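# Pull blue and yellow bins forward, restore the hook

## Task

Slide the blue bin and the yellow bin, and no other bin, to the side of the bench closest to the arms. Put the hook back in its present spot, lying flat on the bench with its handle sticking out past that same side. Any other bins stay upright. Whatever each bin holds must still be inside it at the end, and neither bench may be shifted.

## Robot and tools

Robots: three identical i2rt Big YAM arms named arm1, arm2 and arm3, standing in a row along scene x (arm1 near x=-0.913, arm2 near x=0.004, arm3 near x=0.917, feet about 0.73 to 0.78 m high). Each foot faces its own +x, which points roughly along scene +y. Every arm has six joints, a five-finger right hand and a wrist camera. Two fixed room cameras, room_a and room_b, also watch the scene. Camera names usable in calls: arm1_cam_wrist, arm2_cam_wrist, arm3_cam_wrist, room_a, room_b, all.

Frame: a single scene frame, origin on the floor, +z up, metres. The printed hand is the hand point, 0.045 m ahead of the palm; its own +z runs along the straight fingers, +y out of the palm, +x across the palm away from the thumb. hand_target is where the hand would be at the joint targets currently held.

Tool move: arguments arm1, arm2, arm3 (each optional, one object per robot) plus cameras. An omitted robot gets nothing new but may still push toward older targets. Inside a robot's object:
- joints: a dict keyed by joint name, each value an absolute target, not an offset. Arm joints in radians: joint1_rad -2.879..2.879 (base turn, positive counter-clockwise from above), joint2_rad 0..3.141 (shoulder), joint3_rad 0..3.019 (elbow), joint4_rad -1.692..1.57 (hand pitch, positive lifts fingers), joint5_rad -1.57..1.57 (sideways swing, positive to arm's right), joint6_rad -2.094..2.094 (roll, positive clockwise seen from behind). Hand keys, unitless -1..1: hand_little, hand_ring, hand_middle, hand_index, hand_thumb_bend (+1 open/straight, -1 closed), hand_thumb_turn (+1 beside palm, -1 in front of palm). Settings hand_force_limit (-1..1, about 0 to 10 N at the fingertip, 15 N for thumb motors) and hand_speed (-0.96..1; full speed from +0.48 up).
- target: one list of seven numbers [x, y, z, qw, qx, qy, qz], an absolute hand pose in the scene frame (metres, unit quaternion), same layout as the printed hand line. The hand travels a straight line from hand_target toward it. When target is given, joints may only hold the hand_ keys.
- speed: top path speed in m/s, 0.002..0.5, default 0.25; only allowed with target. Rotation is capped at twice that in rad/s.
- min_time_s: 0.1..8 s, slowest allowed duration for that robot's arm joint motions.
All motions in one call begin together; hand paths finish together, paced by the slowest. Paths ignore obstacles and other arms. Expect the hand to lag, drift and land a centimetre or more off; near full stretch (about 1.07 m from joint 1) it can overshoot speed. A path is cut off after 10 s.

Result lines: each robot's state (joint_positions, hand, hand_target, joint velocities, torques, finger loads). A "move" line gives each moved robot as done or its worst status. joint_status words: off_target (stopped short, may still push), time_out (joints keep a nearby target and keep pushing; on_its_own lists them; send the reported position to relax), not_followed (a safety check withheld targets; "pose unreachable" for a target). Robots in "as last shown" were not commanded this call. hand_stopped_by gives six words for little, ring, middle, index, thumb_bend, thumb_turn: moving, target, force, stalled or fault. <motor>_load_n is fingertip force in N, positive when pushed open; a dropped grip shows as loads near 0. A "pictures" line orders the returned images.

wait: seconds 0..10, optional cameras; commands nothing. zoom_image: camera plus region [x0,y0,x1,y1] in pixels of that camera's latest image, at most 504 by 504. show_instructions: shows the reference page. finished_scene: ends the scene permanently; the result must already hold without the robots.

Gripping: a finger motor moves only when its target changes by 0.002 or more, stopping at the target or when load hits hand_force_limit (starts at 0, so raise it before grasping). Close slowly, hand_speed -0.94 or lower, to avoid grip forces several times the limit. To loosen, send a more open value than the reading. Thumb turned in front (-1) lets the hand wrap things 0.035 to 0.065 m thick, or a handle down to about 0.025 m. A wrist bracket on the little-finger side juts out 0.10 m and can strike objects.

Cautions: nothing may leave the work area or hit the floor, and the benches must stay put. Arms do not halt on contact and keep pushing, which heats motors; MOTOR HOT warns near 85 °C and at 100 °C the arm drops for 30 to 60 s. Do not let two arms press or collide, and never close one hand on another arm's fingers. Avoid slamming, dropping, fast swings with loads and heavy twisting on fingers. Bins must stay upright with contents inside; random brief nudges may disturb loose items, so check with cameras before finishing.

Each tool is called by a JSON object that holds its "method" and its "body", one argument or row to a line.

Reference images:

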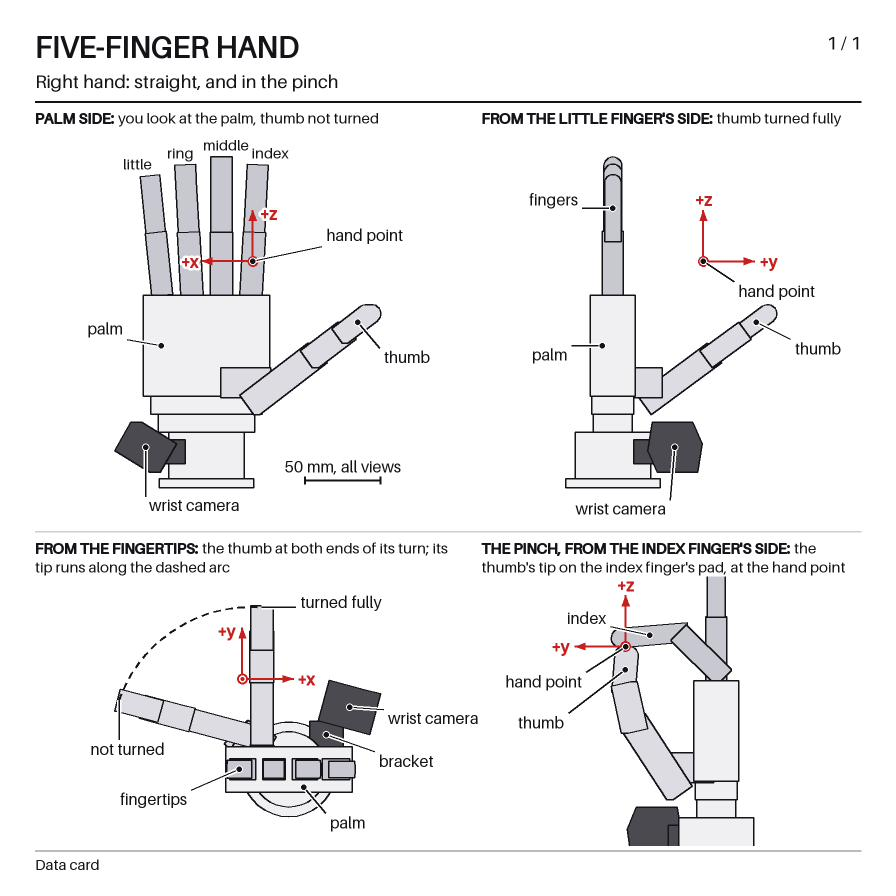

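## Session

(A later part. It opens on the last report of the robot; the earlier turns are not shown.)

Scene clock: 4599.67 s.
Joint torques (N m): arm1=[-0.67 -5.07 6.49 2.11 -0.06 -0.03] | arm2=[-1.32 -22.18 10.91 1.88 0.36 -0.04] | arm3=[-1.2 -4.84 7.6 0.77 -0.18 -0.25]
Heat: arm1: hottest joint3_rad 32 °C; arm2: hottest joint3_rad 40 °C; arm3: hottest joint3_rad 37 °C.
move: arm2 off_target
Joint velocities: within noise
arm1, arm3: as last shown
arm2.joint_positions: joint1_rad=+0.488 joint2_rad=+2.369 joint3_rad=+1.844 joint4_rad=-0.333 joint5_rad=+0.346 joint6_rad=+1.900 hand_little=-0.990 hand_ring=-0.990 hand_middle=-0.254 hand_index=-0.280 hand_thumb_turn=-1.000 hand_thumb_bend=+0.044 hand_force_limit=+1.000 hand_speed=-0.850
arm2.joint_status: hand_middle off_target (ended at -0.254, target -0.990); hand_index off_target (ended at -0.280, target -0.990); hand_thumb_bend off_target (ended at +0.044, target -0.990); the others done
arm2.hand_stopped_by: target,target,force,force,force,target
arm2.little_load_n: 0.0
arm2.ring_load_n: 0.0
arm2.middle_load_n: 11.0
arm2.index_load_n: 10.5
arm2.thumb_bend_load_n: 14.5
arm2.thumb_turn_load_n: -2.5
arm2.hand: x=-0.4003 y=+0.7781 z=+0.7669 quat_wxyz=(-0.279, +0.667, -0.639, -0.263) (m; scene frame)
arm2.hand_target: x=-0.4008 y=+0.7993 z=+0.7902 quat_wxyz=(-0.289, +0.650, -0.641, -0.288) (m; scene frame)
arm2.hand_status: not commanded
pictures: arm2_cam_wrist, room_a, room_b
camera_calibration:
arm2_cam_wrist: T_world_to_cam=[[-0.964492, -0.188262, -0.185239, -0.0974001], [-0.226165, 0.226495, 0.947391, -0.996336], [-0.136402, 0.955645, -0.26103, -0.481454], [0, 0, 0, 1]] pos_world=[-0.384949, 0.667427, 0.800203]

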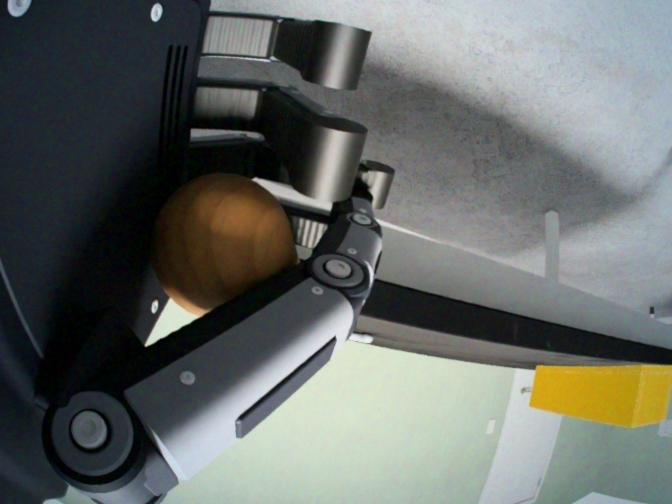

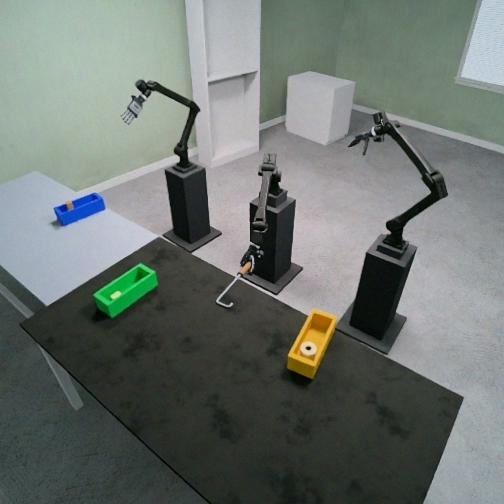

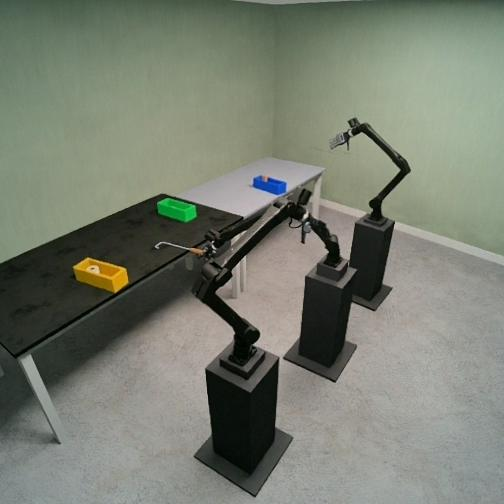

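{"method": "zoom_image", "body": {
  "camera": "room_a",
  "region": [180, 240, 280, 340]
}}

{"method": "zoom_image", "body": {
  "camera": "room_b",
  "region": [130, 200, 230, 300]
}}

Scaled by 5.040 from the camera's 504x504 image, which has a finer 720x720 frame.

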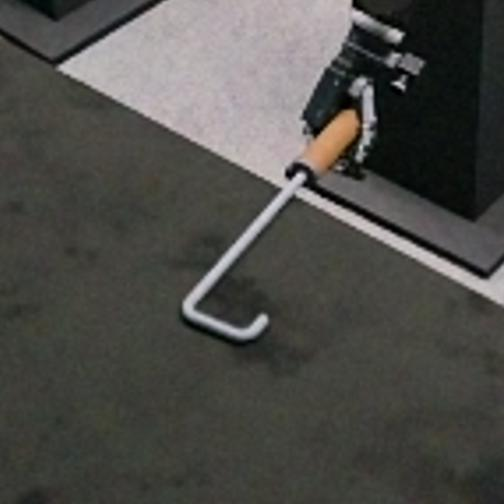

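Scaled by 5.040 from the camera's 504x504 image, which has a finer 720x720 frame.

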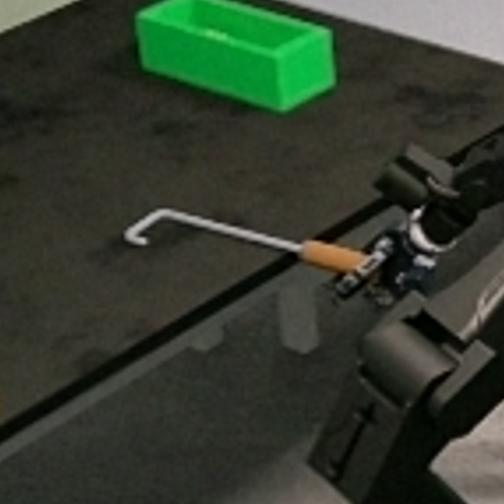

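{"method": "move", "body": {
  "arm2": {"joints":{"joint1_rad":0.473,"joint2_rad":2.40,"joint3_rad":2.08,"joint4_rad":-0.43,"joint5_rad":0.368,"joint6_rad":1.92},"min_time_s":3},
  "cameras": ["room_a","room_b"]
}}

{"method": "zoom_image", "body": {
  "camera": "room_b",
  "region": [130, 200, 230, 300]
}}

{"method": "zoom_image", "body": {
  "camera": "room_a",
  "region": [180, 240, 280, 340]
}}

Scene clock: 4716.00 s.
Joint torques (N m): arm1=[-0.62 -4.89 6.49 2.04 -0.07 -0.03] | arm2=[-3.02 -24.76 13.81 1.44 0.63 0.12] | arm3=[-1.2 -5.25 7.5 0.87 -0.17 -0.28]
Heat: arm1: hottest joint3_rad 32 °C; arm2: hottest joint3_rad 43 °C; arm3: hottest joint3_rad 37 °C.
move: arm2 done
Joint velocities: within noise
arm1, arm3: as last shown
arm2.joint_positions: joint1_rad=+0.487 joint2_rad=+2.405 joint3_rad=+2.004 joint4_rad=-0.434 joint5_rad=+0.359 joint6_rad=+1.902 hand_little=-0.990 hand_ring=-0.990 hand_middle=-0.254 hand_index=-0.280 hand_thumb_turn=-1.000 hand_thumb_bend=+0.044 hand_force_limit=+1.000 hand_speed=-0.850
arm2.joint_status: all done
arm2.hand_stopped_by: target,target,force,force,force,target
arm2.little_load_n: 0.0
arm2.ring_load_n: 0.0
arm2.middle_load_n: 11.0
arm2.index_load_n: 11.5
arm2.thumb_bend_load_n: 14.5
arm2.thumb_turn_load_n: -2.0
arm2.hand: x=-0.4123 y=+0.8081 z=+0.8036 quat_wxyz=(-0.288, +0.659, -0.640, -0.271) (m; scene frame)
arm2.hand_target: x=-0.4100 y=+0.8355 z=+0.8543 quat_wxyz=(-0.302, +0.630, -0.646, -0.307) (m; scene frame)
arm2.hand_status: not commanded
arm3.little_load_n: -0.5
pictures: room_a, room_b

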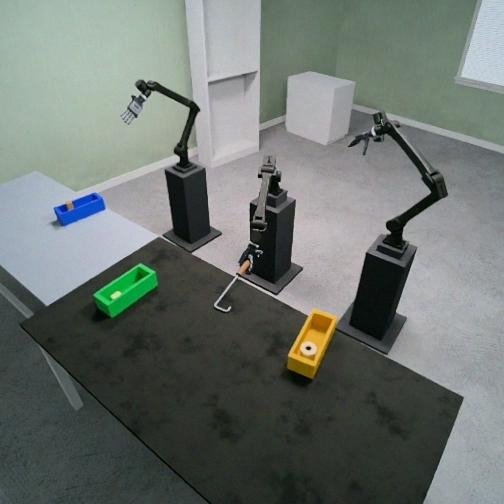

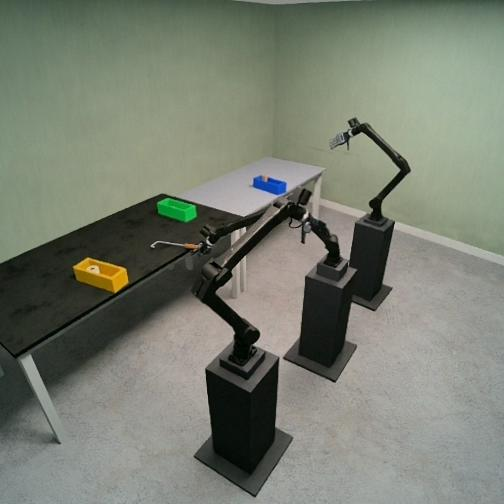

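Scaled by 5.040 from the camera's 504x504 image, which has a finer 720x720 frame.

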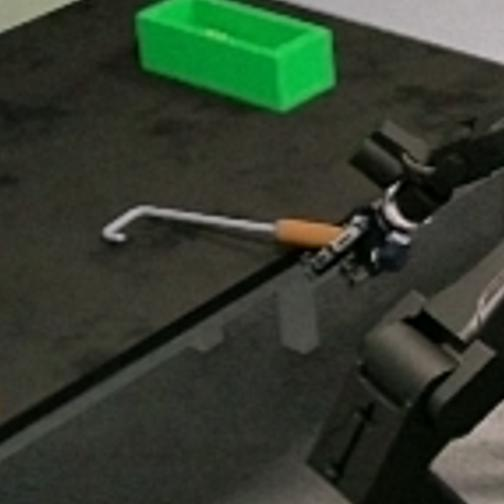

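Scaled by 5.040 from the camera's 504x504 image, which has a finer 720x720 frame.

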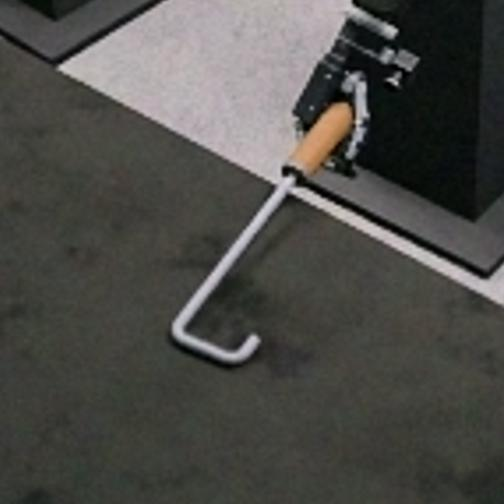

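{"method": "move", "body": {
  "arm2": {"joints":{"joint1_rad":0.468,"joint2_rad":2.48,"joint3_rad":2.228,"joint4_rad":-0.513,"joint5_rad":0.392,"joint6_rad":1.95},"min_time_s":3},
  "cameras": ["room_a","room_b"]
}}

{"method": "zoom_image", "body": {
  "camera": "room_b",
  "region": [130, 200, 230, 300]
}}

{"method": "zoom_image", "body": {
  "camera": "room_a",
  "region": [180, 240, 280, 340]
}}

Scene clock: 4729.27 s.
Joint torques (N m): arm1=[-0.79 -4.95 6.48 2.06 -0.08 -0.03] | arm2=[-2.78 -24.94 13.72 1.39 0.67 0.12] | arm3=[-1.03 -4.84 7.54 0.83 -0.19 -0.24]
Heat: arm1: hottest joint3_rad 32 °C; arm2: hottest joint3_rad 43 °C; arm3: hottest joint3_rad 37 °C.
move: arm2 done
Joint velocities: within noise
arm1.joint_positions: joint1_rad=-1.890 joint2_rad=+1.003 joint3_rad=+1.514 joint4_rad=-1.093 joint5_rad=+0.001 joint6_rad=+0.008 hand_little=+0.600 hand_ring=+0.600 hand_middle=+0.600 hand_index=+0.599 hand_thumb_turn=-1.000 hand_thumb_bend=+1.000 hand_force_limit=+0.700 hand_speed=-0.600
arm1.joint_status: not commanded
arm1.hand_stopped_by: target,target,target,target,target,target
arm1.little_load_n: 0.0
arm1.ring_load_n: 0.0
arm1.middle_load_n: 0.0
arm1.index_load_n: 0.0
arm1.thumb_bend_load_n: 0.0
arm1.thumb_turn_load_n: 0.0
arm1.hand: x=-0.5243 y=-0.0835 z=+1.2282 quat_wxyz=(-0.289, +0.519, -0.710, +0.379) (m; scene frame)
arm1.hand_target: x=-0.5279 y=-0.0868 z=+1.2205 quat_wxyz=(-0.281, +0.521, -0.714, +0.375) (m; scene frame)
arm1.hand_status: not commanded
arm2.joint_positions: joint1_rad=+0.484 joint2_rad=+2.482 joint3_rad=+2.153 joint4_rad=-0.515 joint5_rad=+0.382 joint6_rad=+1.931 hand_little=-0.990 hand_ring=-0.990 hand_middle=-0.254 hand_index=-0.280 hand_thumb_turn=-1.000 hand_thumb_bend=+0.044 hand_force_limit=+1.000 hand_speed=-0.850
arm2.joint_status: all done
arm2.hand_stopped_by: target,target,force,force,force,target
arm2.little_load_n: 0.0
arm2.ring_load_n: 0.0
arm2.middle_load_n: 11.0
arm2.index_load_n: 11.0
arm2.thumb_bend_load_n: 14.5
arm2.thumb_turn_load_n: -2.0
arm2.hand: x=-0.4158 y=+0.8328 z=+0.8035 quat_wxyz=(-0.293, +0.646, -0.653, -0.266) (m; scene frame)
arm2.hand_target: x=-0.4098 y=+0.8587 z=+0.8515 quat_wxyz=(-0.306, +0.617, -0.660, -0.300) (m; scene frame)
arm2.hand_status: not commanded
arm3.joint_positions: joint1_rad=+0.002 joint2_rad=+0.998 joint3_rad=+1.617 joint4_rad=-1.180 joint5_rad=+0.006 joint6_rad=-1.280 hand_little=+1.000 hand_ring=+1.000 hand_middle=+1.000 hand_index=+0.999 hand_thumb_turn=+0.000 hand_thumb_bend=+1.000 hand_force_limit=+1.000 hand_speed=-0.500
arm3.joint_status: not commanded
arm3.hand_stopped_by: target,target,target,target,target,target
arm3.little_load_n: 0.0
arm3.ring_load_n: 0.0
arm3.middle_load_n: 0.0
arm3.index_load_n: 0.0
arm3.thumb_bend_load_n: 0.0
arm3.thumb_turn_load_n: 0.5
arm3.hand: x=+0.9949 y=+0.3881 z=+1.2527 quat_wxyz=(-0.374, +0.722, +0.497, +0.302) (m; scene frame)
arm3.hand_target: x=+0.9987 y=+0.3856 z=+1.2468 quat_wxyz=(-0.366, +0.725, +0.500, +0.300) (m; scene frame)
arm3.hand_status: not commanded
pictures: room_a, room_b

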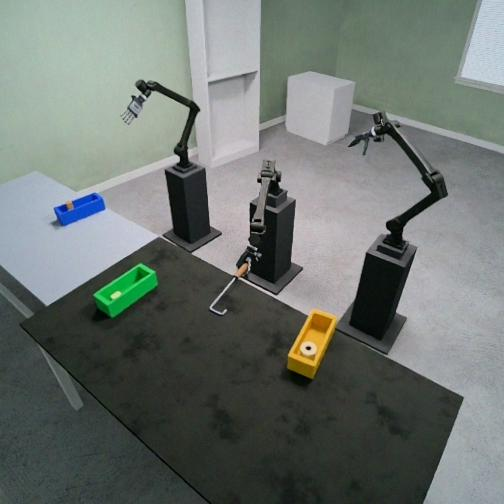

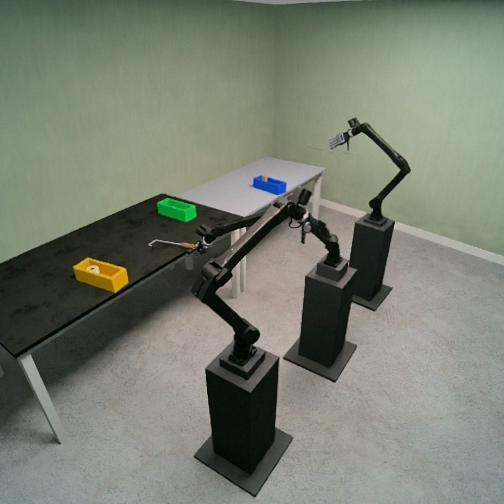

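Scaled by 5.040 from the camera's 504x504 image, which has a finer 720x720 frame.

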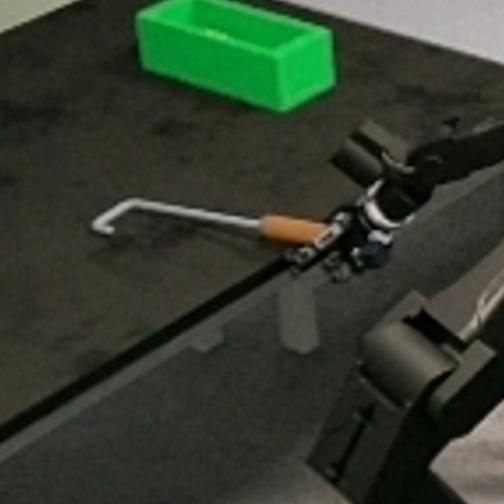

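Scaled by 5.040 from the camera's 504x504 image, which has a finer 720x720 frame.

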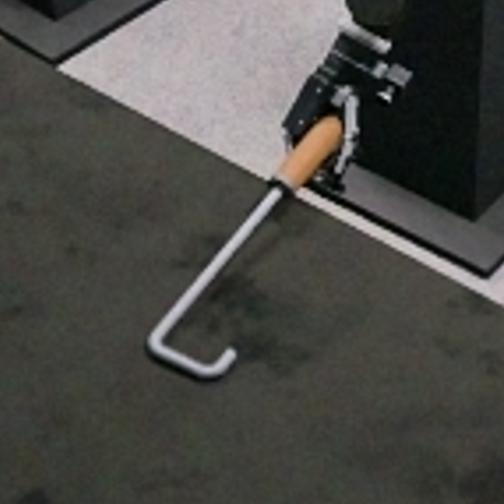

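{"method": "move", "body": {
  "arm2": {"joints":{"joint1_rad":0.452,"joint2_rad":2.497,"joint3_rad":2.18,"joint4_rad":-0.43,"joint5_rad":0.365,"joint6_rad":1.905},"min_time_s":2.5},
  "cameras": ["room_a","room_b"]
}}

{"method": "zoom_image", "body": {
  "camera": "room_b",
  "region": [130, 200, 230, 300]
}}

{"method": "zoom_image", "body": {
  "camera": "room_a",
  "region": [180, 240, 280, 340]
}}

Scene clock: 4807.57 s.
Joint torques (N m): arm1=[-0.67 -4.78 6.48 2.06 -0.07 -0.04] | arm2=[-2.67 -24.29 9.7 2.85 0.36 -0.06] | arm3=[-1.73 -6.07 7.35 0.83 -0.16 -0.26]
Heat: arm1: hottest joint3_rad 32 °C; arm2: hottest joint3_rad 47 °C; arm3: hottest joint3_rad 37 °C.
move: arm2 done
Joint velocities: within noise
arm1, arm3: as last shown
arm1.ring_load_n: -0.5
arm2.joint_positions: joint1_rad=+0.466 joint2_rad=+2.498 joint3_rad=+2.153 joint4_rad=-0.469 joint5_rad=+0.365 joint6_rad=+1.905 hand_little=-0.990 hand_ring=-0.990 hand_middle=-0.254 hand_index=-0.280 hand_thumb_turn=-1.000 hand_thumb_bend=+0.044 hand_force_limit=+1.000 hand_speed=-0.850
arm2.joint_status: all done
arm2.hand_stopped_by: target,target,force,force,force,target
arm2.little_load_n: 0.0
arm2.ring_load_n: 0.0
arm2.middle_load_n: 11.0
arm2.index_load_n: 11.5
arm2.thumb_bend_load_n: 14.5
arm2.thumb_turn_load_n: -2.0
arm2.hand: x=-0.4072 y=+0.8430 z=+0.7971 quat_wxyz=(-0.296, +0.646, -0.647, -0.276) (m; scene frame)
arm2.hand_target: x=-0.4013 y=+0.8608 z=+0.8231 quat_wxyz=(-0.307, +0.628, -0.647, -0.303) (m; scene frame)
arm2.hand_status: not commanded
arm3.thumb_turn_load_n: 0.0
pictures: room_a, room_b

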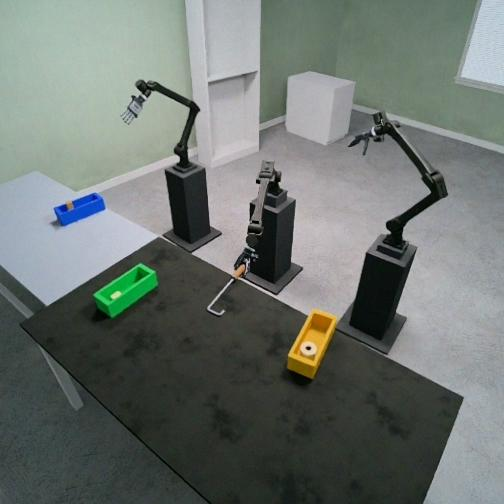

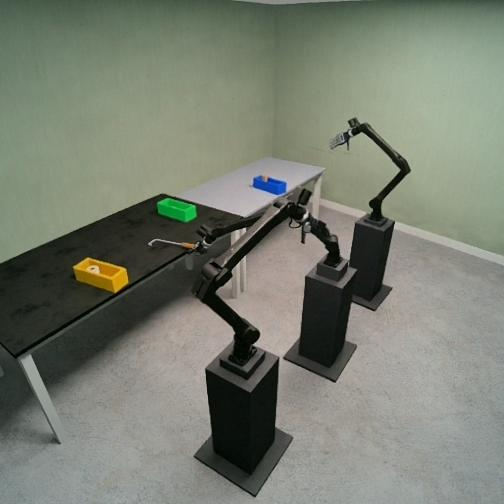

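Scaled by 5.040 from the camera's 504x504 image, which has a finer 720x720 frame.

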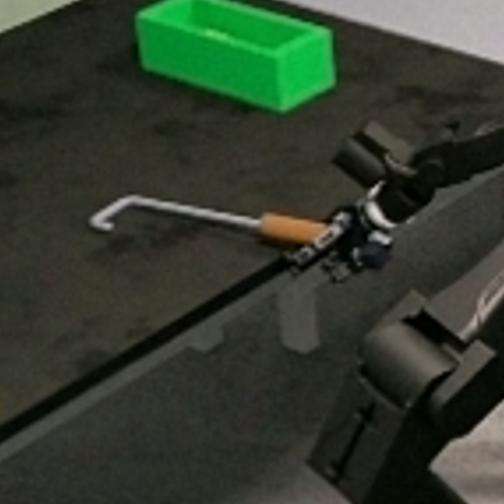

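Scaled by 5.040 from the camera's 504x504 image, which has a finer 720x720 frame.

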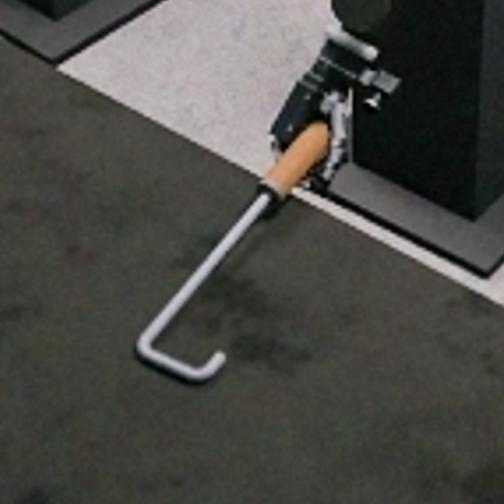

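{"method": "move", "body": {
  "arm2": {"joints":{"joint1_rad":0.506,"joint2_rad":2.506,"joint3_rad":2.15,"joint4_rad":-0.41,"joint5_rad":0.428,"joint6_rad":1.973},"min_time_s":2.5},
  "cameras": ["room_a","room_b"]
}}

{"method": "move", "body": {
  "arm2": {"joints":{"joint2_rad":2.516,"joint3_rad":2.132,"joint4_rad":-0.393},"min_time_s":2},
  "cameras": ["room_a","room_b"]
}}

{"method": "zoom_image", "body": {
  "camera": "room_b",
  "region": [130, 200, 230, 300]
}}

{"method": "zoom_image", "body": {
  "camera": "room_a",
  "region": [180, 240, 280, 340]
}}

Scene clock: 4908.03 s.
Joint torques (N m): arm1=[-0.73 -4.78 6.43 2.13 -0.08 -0.03] | arm2=[-1.14 -24.59 8.65 2.8 0.53 0.11] | arm3=[-1.03 -5.01 7.43 0.79 -0.16 -0.26]
Heat: arm1: hottest joint3_rad 32 °C; arm2: hottest joint3_rad 43 °C; arm3: hottest joint3_rad 37 °C.
move: arm2 done
Joint velocities: within noise
arm1, arm3: as last shown
arm2.joint_positions: joint1_rad=+0.491 joint2_rad=+2.507 joint3_rad=+2.139 joint4_rad=-0.448 joint5_rad=+0.422 joint6_rad=+1.959 hand_little=-0.990 hand_ring=-0.990 hand_middle=-0.254 hand_index=-0.280 hand_thumb_turn=-1.000 hand_thumb_bend=+0.044 hand_force_limit=+1.000 hand_speed=-0.850
arm2.joint_status: all done
arm2.hand_stopped_by: target,target,force,force,force,target
arm2.little_load_n: 0.0
arm2.ring_load_n: 0.0
arm2.middle_load_n: 11.0
arm2.index_load_n: 11.5
arm2.thumb_bend_load_n: 14.5
arm2.thumb_turn_load_n: -2.0
arm2.hand: x=-0.4158 y=+0.8372 z=+0.7894 quat_wxyz=(-0.308, +0.626, -0.661, -0.276) (m; scene frame)
arm2.hand_target: x=-0.4310 y=+0.8397 z=+0.8058 quat_wxyz=(-0.312, +0.615, -0.658, -0.301) (m; scene frame)
arm2.hand_status: not commanded
arm3.thumb_turn_load_n: 0.5
pictures: room_a, room_b

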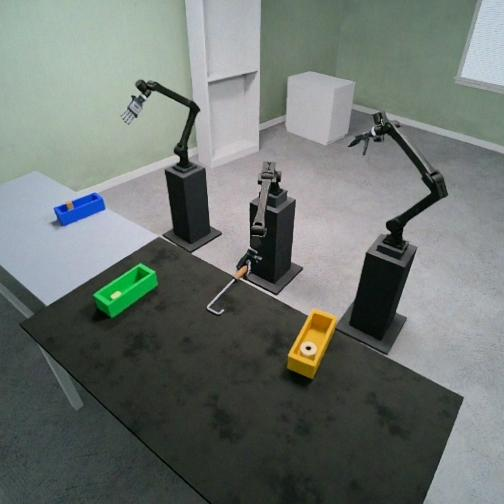

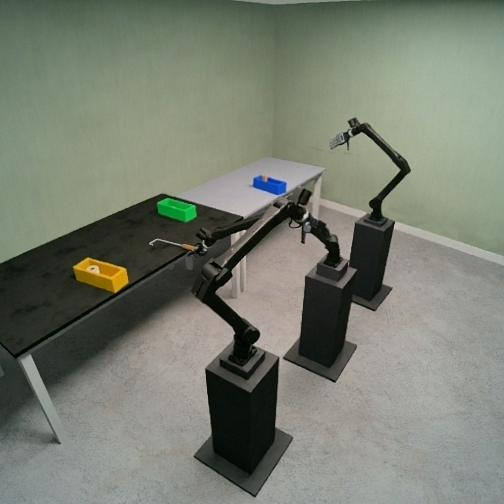

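Scene clock: 4910.33 s.
Joint torques (N m): arm1=[-0.97 -5.01 6.46 2.03 -0.09 -0.02] | arm2=[-0.32 -25.23 8.18 2.4 0.54 0.05] | arm3=[-0.67 -5.42 7.53 0.9 -0.15 -0.24]
Heat: arm1: hottest joint3_rad 32 °C; arm2: hottest joint3_rad 42 °C; arm3: hottest joint3_rad 36 °C.
move: arm2 done
Joint velocities: within noise
arm1, arm3: as last shown
arm1.ring_load_n: 0.0
arm2.joint_positions: joint1_rad=+0.492 joint2_rad=+2.510 joint3_rad=+2.126 joint4_rad=-0.425 joint5_rad=+0.423 joint6_rad=+1.960 hand_little=-0.990 hand_ring=-0.990 hand_middle=-0.254 hand_index=-0.280 hand_thumb_turn=-1.000 hand_thumb_bend=+0.044 hand_force_limit=+1.000 hand_speed=-0.850
arm2.joint_status: all done
arm2.hand_stopped_by: target,target,force,force,force,target
arm2.little_load_n: 0.0
arm2.ring_load_n: 0.0
arm2.middle_load_n: 11.0
arm2.index_load_n: 11.0
arm2.thumb_bend_load_n: 14.5
arm2.thumb_turn_load_n: -2.5
arm2.hand: x=-0.4155 y=+0.8365 z=+0.7840 quat_wxyz=(-0.309, +0.624, -0.661, -0.279) (m; scene frame)
arm2.hand_target: x=-0.4293 y=+0.8364 z=+0.7901 quat_wxyz=(-0.311, +0.617, -0.659, -0.297) (m; scene frame)
arm2.hand_status: not commanded
arm3.middle_load_n: -0.5
pictures: room_a, room_b

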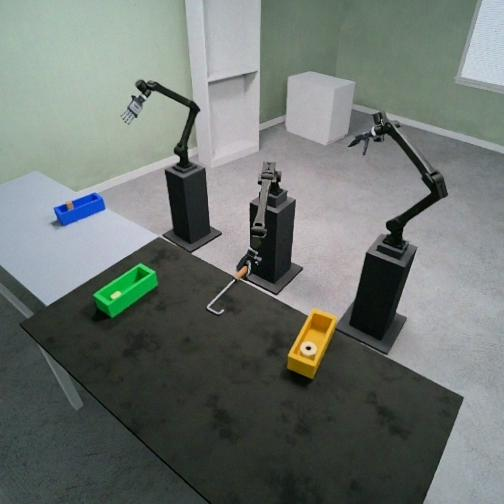

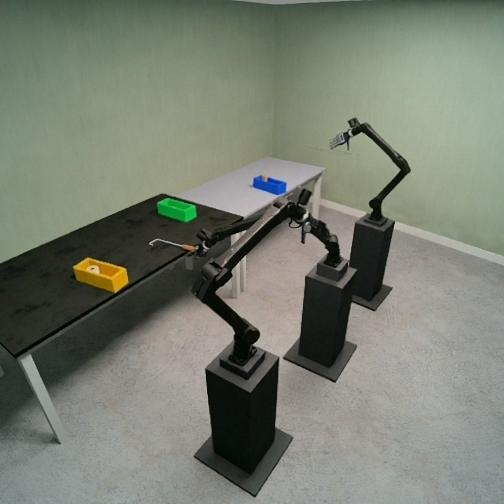

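Scaled by 5.040 from the camera's 504x504 image, which has a finer 720x720 frame.

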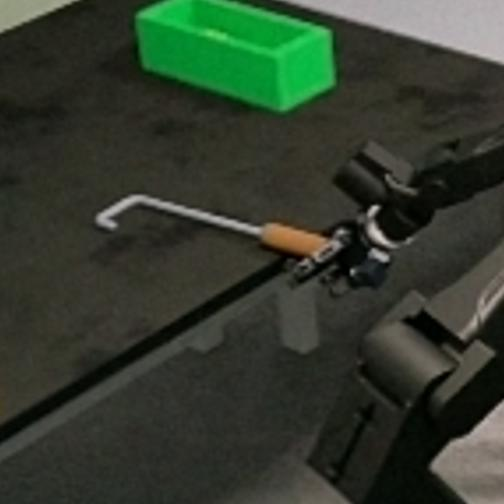

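Scaled by 5.040 from the camera's 504x504 image, which has a finer 720x720 frame.

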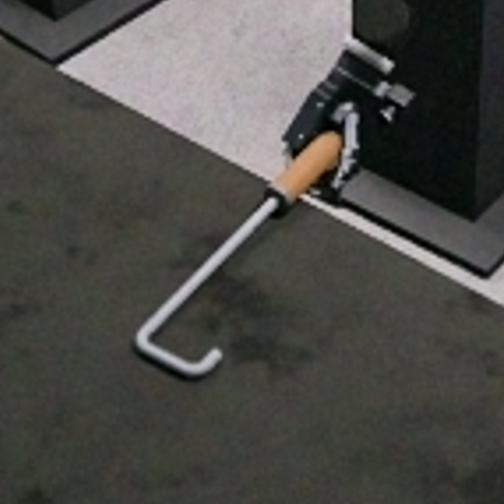

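{"method": "move", "body": {
  "arm2": {"joints":{"joint1_rad":0.474,"joint2_rad":2.485,"joint3_rad":2.08,"joint4_rad":-0.34,"joint5_rad":0.43,"joint6_rad":1.973},"min_time_s":2.5},
  "cameras": ["room_a","room_b"]
}}

{"method": "zoom_image", "body": {
  "camera": "room_b",
  "region": [130, 200, 230, 300]
}}

{"method": "zoom_image", "body": {
  "camera": "room_a",
  "region": [180, 240, 280, 340]
}}

Scene clock: 4987.70 s.
Joint torques (N m): arm1=[-0.79 -4.66 6.41 2.06 -0.09 -0.03] | arm2=[-2.67 -26.52 6.75 1.92 0.39 -0.01] | arm3=[-0.67 -4.95 7.62 0.87 -0.15 -0.24]
Heat: arm1: hottest joint3_rad 32 °C; arm2: hottest joint2_rad 40 °C; arm3: hottest joint3_rad 36 °C.
move: arm2 done
Joint velocities: within noise
arm1, arm3: as last shown
arm2.joint_positions: joint1_rad=+0.491 joint2_rad=+2.509 joint3_rad=+2.089 joint4_rad=-0.357 joint5_rad=+0.428 joint6_rad=+1.967 hand_little=-0.990 hand_ring=-0.990 hand_middle=-0.254 hand_index=-0.280 hand_thumb_turn=-1.000 hand_thumb_bend=+0.044 hand_force_limit=+1.000 hand_speed=-0.850
arm2.joint_status: all done
arm2.hand_stopped_by: target,target,force,force,force,target
arm2.little_load_n: 0.0
arm2.ring_load_n: 0.0
arm2.middle_load_n: 10.5
arm2.index_load_n: 11.0
arm2.thumb_bend_load_n: 14.5
arm2.thumb_turn_load_n: -2.0
arm2.hand: x=-0.4136 y=+0.8372 z=+0.7799 quat_wxyz=(-0.314, +0.614, -0.662, -0.294) (m; scene frame)
arm2.hand_target: x=-0.3996 y=+0.8468 z=+0.8009 quat_wxyz=(-0.320, +0.599, -0.667, -0.305) (m; scene frame)
arm2.hand_status: not commanded
arm3.middle_load_n: 0.0
arm3.thumb_turn_load_n: 0.0
pictures: room_a, room_b

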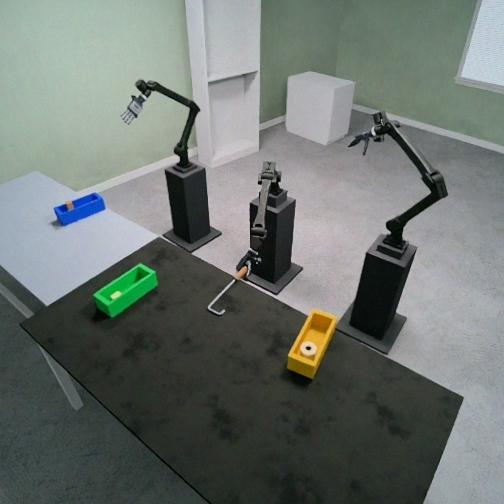

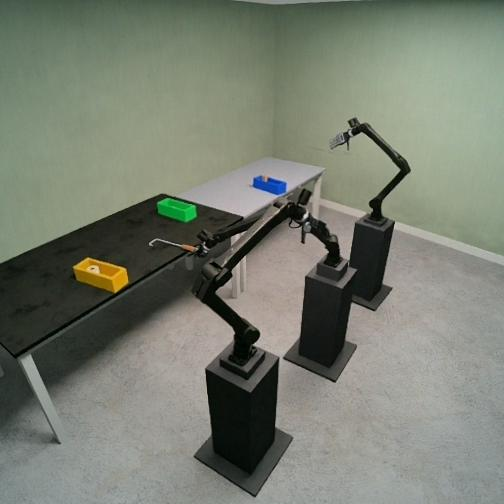

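Scaled by 5.040 from the camera's 504x504 image, which has a finer 720x720 frame.

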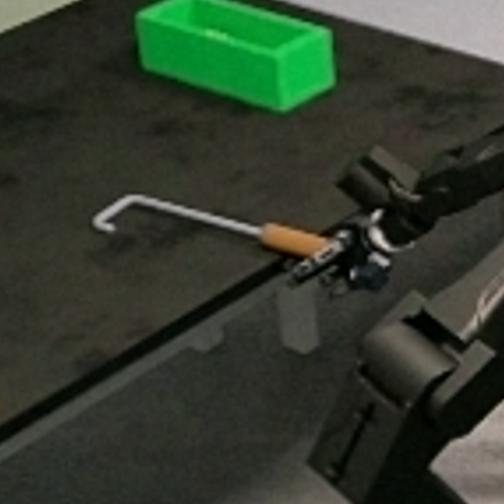

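Scaled by 5.040 from the camera's 504x504 image, which has a finer 720x720 frame.

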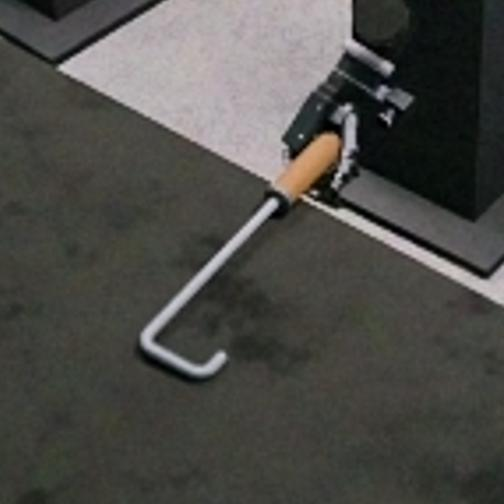

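{"method": "move", "body": {
  "arm2": {"joints":{"joint1_rad":0.464,"joint3_rad":2.058,"joint4_rad":-0.335},"min_time_s":2},
  "cameras": ["room_a","room_b"]
}}

{"method": "zoom_image", "body": {
  "camera": "room_b",
  "region": [130, 200, 230, 300]
}}

{"method": "zoom_image", "body": {
  "camera": "room_a",
  "region": [180, 240, 280, 340]
}}

Scene clock: 5003.43 s.
Joint torques (N m): arm1=[-0.79 -4.78 6.45 2.04 -0.07 -0.03] | arm2=[-2.78 -26.29 6.6 2 0.43 -0.01] | arm3=[-0.73 -5.42 7.57 0.69 -0.22 -0.26]
Heat: arm1: hottest joint3_rad 32 °C; arm2: hottest joint2_rad 40 °C; arm3: hottest joint3_rad 36 °C.
move: arm2 done
Joint velocities: within noise
arm1, arm3: as last shown
arm1.index_load_n: -0.5
arm2.joint_positions: joint1_rad=+0.482 joint2_rad=+2.504 joint3_rad=+2.068 joint4_rad=-0.349 joint5_rad=+0.428 joint6_rad=+1.968 hand_little=-0.990 hand_ring=-0.990 hand_middle=-0.254 hand_index=-0.280 hand_thumb_turn=-1.000 hand_thumb_bend=+0.044 hand_force_limit=+1.000 hand_speed=-0.850
arm2.joint_status: all done
arm2.hand_stopped_by: target,target,force,force,force,target
arm2.little_load_n: -0.5
arm2.ring_load_n: 0.0
arm2.middle_load_n: 11.0
arm2.index_load_n: 10.5
arm2.thumb_bend_load_n: 14.5
arm2.thumb_turn_load_n: -2.0
arm2.hand: x=-0.4035 y=+0.8369 z=+0.7744 quat_wxyz=(-0.314, +0.612, -0.665, -0.289) (m; scene frame)
arm2.hand_target: x=-0.3884 y=+0.8455 z=+0.7891 quat_wxyz=(-0.319, +0.600, -0.671, -0.296) (m; scene frame)
arm2.hand_status: not commanded
pictures: room_a, room_b

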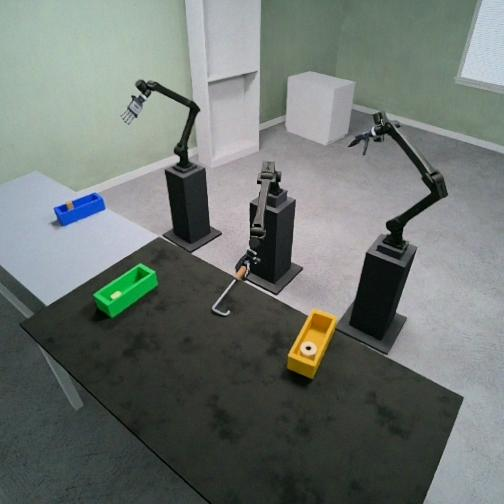

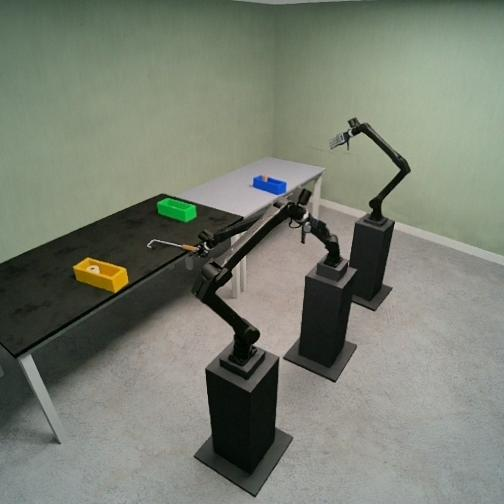

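Scaled by 5.040 from the camera's 504x504 image, which has a finer 720x720 frame.

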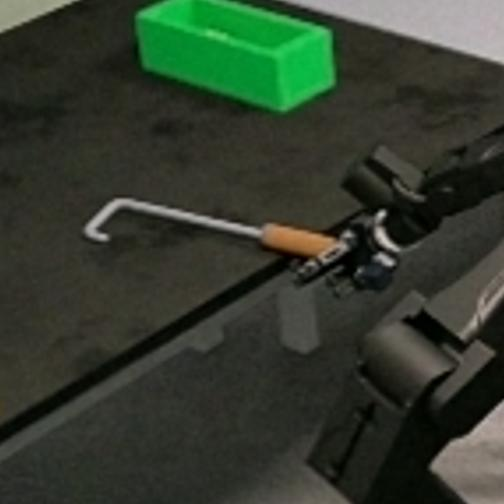

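Scaled by 5.040 from the camera's 504x504 image, which has a finer 720x720 frame.

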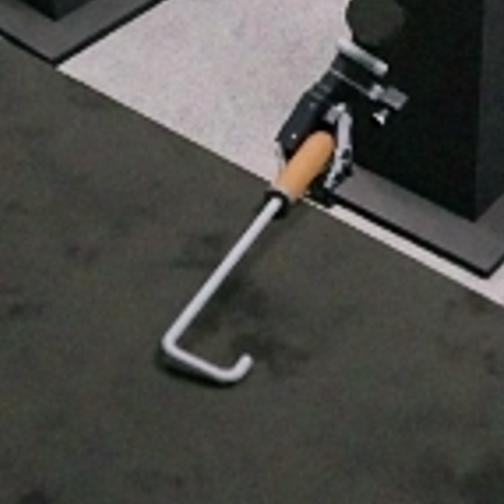

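{"method": "move", "body": {
  "arm2": {"joints":{"joint1_rad":0.504,"joint2_rad":2.475},"min_time_s":2},
  "cameras": ["room_a","room_b"]
}}

{"method": "zoom_image", "body": {
  "camera": "room_b",
  "region": [130, 200, 230, 300]
}}

{"method": "zoom_image", "body": {
  "camera": "room_a",
  "region": [180, 240, 280, 340]
}}

Scene clock: 5018.33 s.
Joint torques (N m): arm1=[-0.67 -4.6 6.42 2.03 -0.09 -0.04] | arm2=[-0.32 -26.75 6.67 2.02 0.36 -0.07] | arm3=[-1.26 -5.6 7.35 0.83 -0.19 -0.25]
Heat: arm1: hottest joint3_rad 32 °C; arm2: hottest joint2_rad 39 °C; arm3: hottest joint3_rad 36 °C.
move: arm2 done
Joint velocities: within noise
arm1, arm3: as last shown
arm1.index_load_n: 0.0
arm2.joint_positions: joint1_rad=+0.486 joint2_rad=+2.500 joint3_rad=+2.068 joint4_rad=-0.349 joint5_rad=+0.429 joint6_rad=+1.971 hand_little=-0.990 hand_ring=-0.990 hand_middle=-0.254 hand_index=-0.280 hand_thumb_turn=-1.000 hand_thumb_bend=+0.044 hand_force_limit=+1.000 hand_speed=-0.850
arm2.joint_status: all done
arm2.hand_stopped_by: target,target,force,force,force,target
arm2.little_load_n: 0.0
arm2.ring_load_n: 0.0
arm2.middle_load_n: 10.5
arm2.index_load_n: 10.5
arm2.thumb_bend_load_n: 15.0
arm2.thumb_turn_load_n: -2.0
arm2.hand: x=-0.4067 y=+0.8359 z=+0.7776 quat_wxyz=(-0.314, +0.612, -0.665, -0.291) (m; scene frame)
arm2.hand_target: x=-0.4229 y=+0.8303 z=+0.7983 quat_wxyz=(-0.314, +0.611, -0.658, -0.307) (m; scene frame)
arm2.hand_status: not commanded
pictures: room_a, room_b

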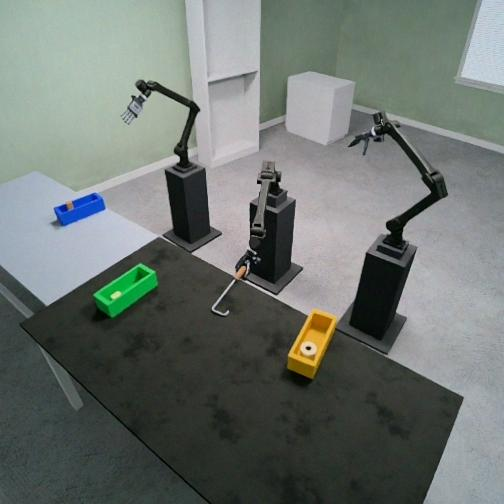

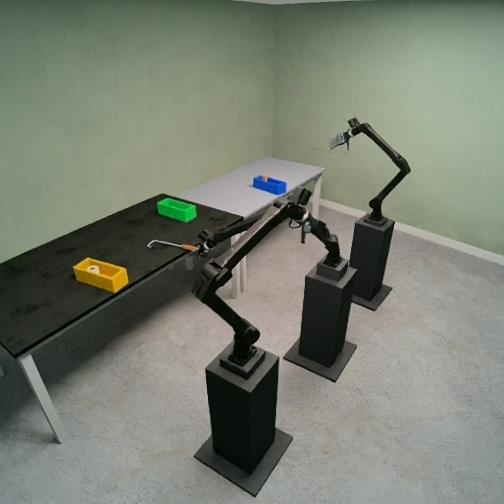

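Scaled by 5.040 from the camera's 504x504 image, which has a finer 720x720 frame.

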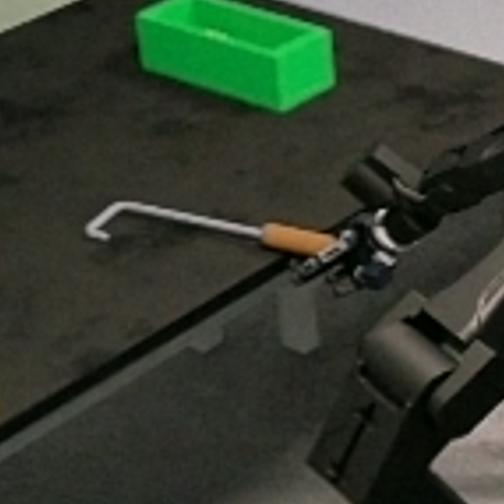

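Scaled by 5.040 from the camera's 504x504 image, which has a finer 720x720 frame.

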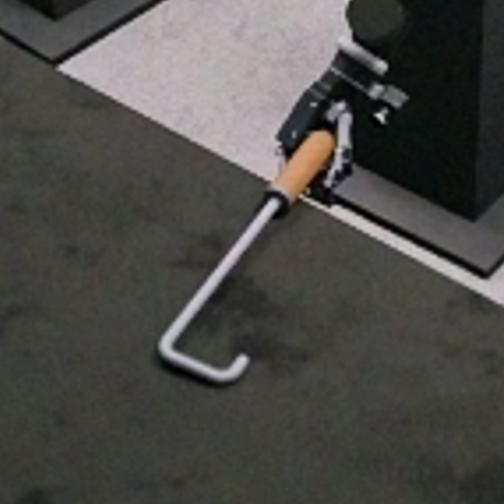

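{"method": "move", "body": {
  "arm2": {"joints":{"joint1_rad":0.516,"joint3_rad":2.042},"min_time_s":2},
  "cameras": ["room_a","room_b"]
}}

{"method": "zoom_image", "body": {
  "camera": "room_b",
  "region": [130, 200, 230, 300]
}}

{"method": "zoom_image", "body": {
  "camera": "room_a",
  "region": [180, 240, 280, 340]
}}

Scene clock: 5028.67 s.
Joint torques (N m): arm1=[-0.73 -4.84 6.41 2.06 -0.07 -0.01] | arm2=[-0.56 -26.17 7.3 2.06 0.37 -0.05] | arm3=[-0.5 -5.13 7.46 0.68 -0.15 -0.24]
Heat: arm1: hottest joint3_rad 32 °C; arm2: hottest joint2_rad 40 °C; arm3: hottest joint3_rad 36 °C.
move: arm2 done
Joint velocities: within noise
arm1, arm3: as last shown
arm2.joint_positions: joint1_rad=+0.501 joint2_rad=+2.499 joint3_rad=+2.044 joint4_rad=-0.349 joint5_rad=+0.429 joint6_rad=+1.971 hand_little=-0.990 hand_ring=-0.990 hand_middle=-0.254 hand_index=-0.280 hand_thumb_turn=-1.000 hand_thumb_bend=+0.044 hand_force_limit=+1.000 hand_speed=-0.850
arm2.joint_status: all done
arm2.hand_stopped_by: target,target,force,force,force,target
arm2.little_load_n: 0.0
arm2.ring_load_n: 0.0
arm2.middle_load_n: 11.0
arm2.index_load_n: 10.5
arm2.thumb_bend_load_n: 14.5
arm2.thumb_turn_load_n: -2.5
arm2.hand: x=-0.4156 y=+0.8234 z=+0.7654 quat_wxyz=(-0.310, +0.621, -0.661, -0.284) (m; scene frame)
arm2.hand_target: x=-0.4306 y=+0.8209 z=+0.7891 quat_wxyz=(-0.311, +0.618, -0.656, -0.302) (m; scene frame)
arm2.hand_status: not commanded
pictures: room_a, room_b

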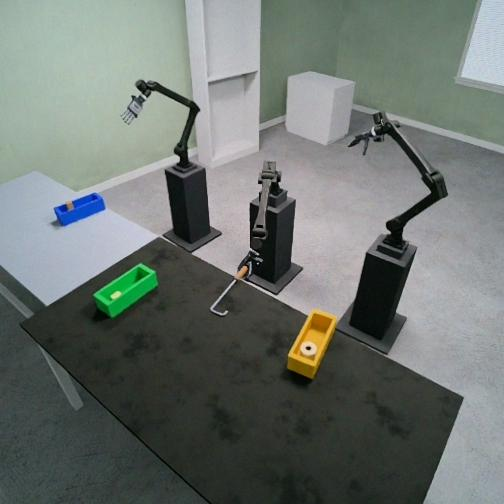

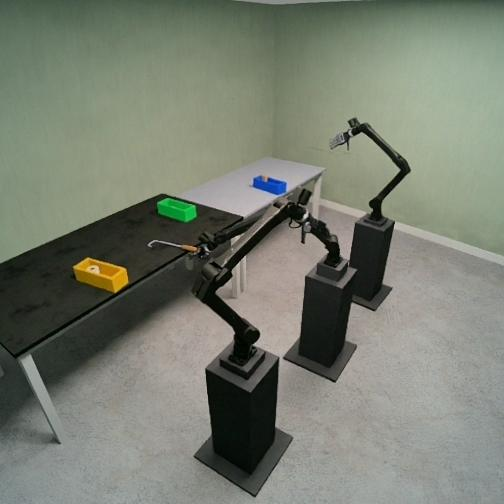

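Scaled by 5.040 from the camera's 504x504 image, which has a finer 720x720 frame.

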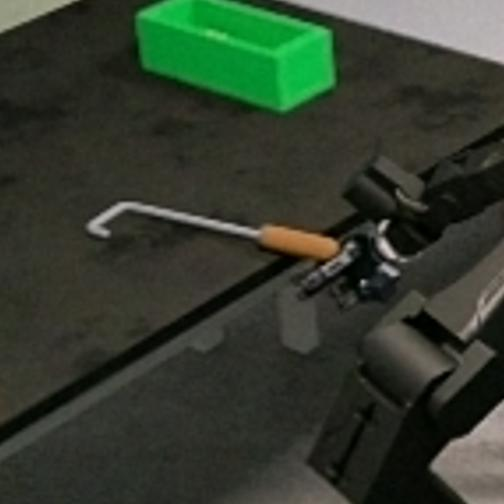

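Scaled by 5.040 from the camera's 504x504 image, which has a finer 720x720 frame.

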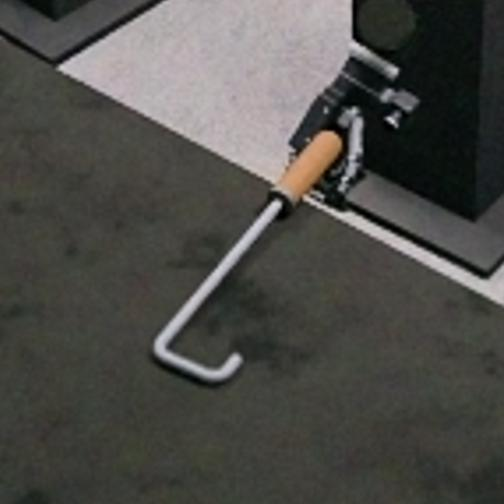

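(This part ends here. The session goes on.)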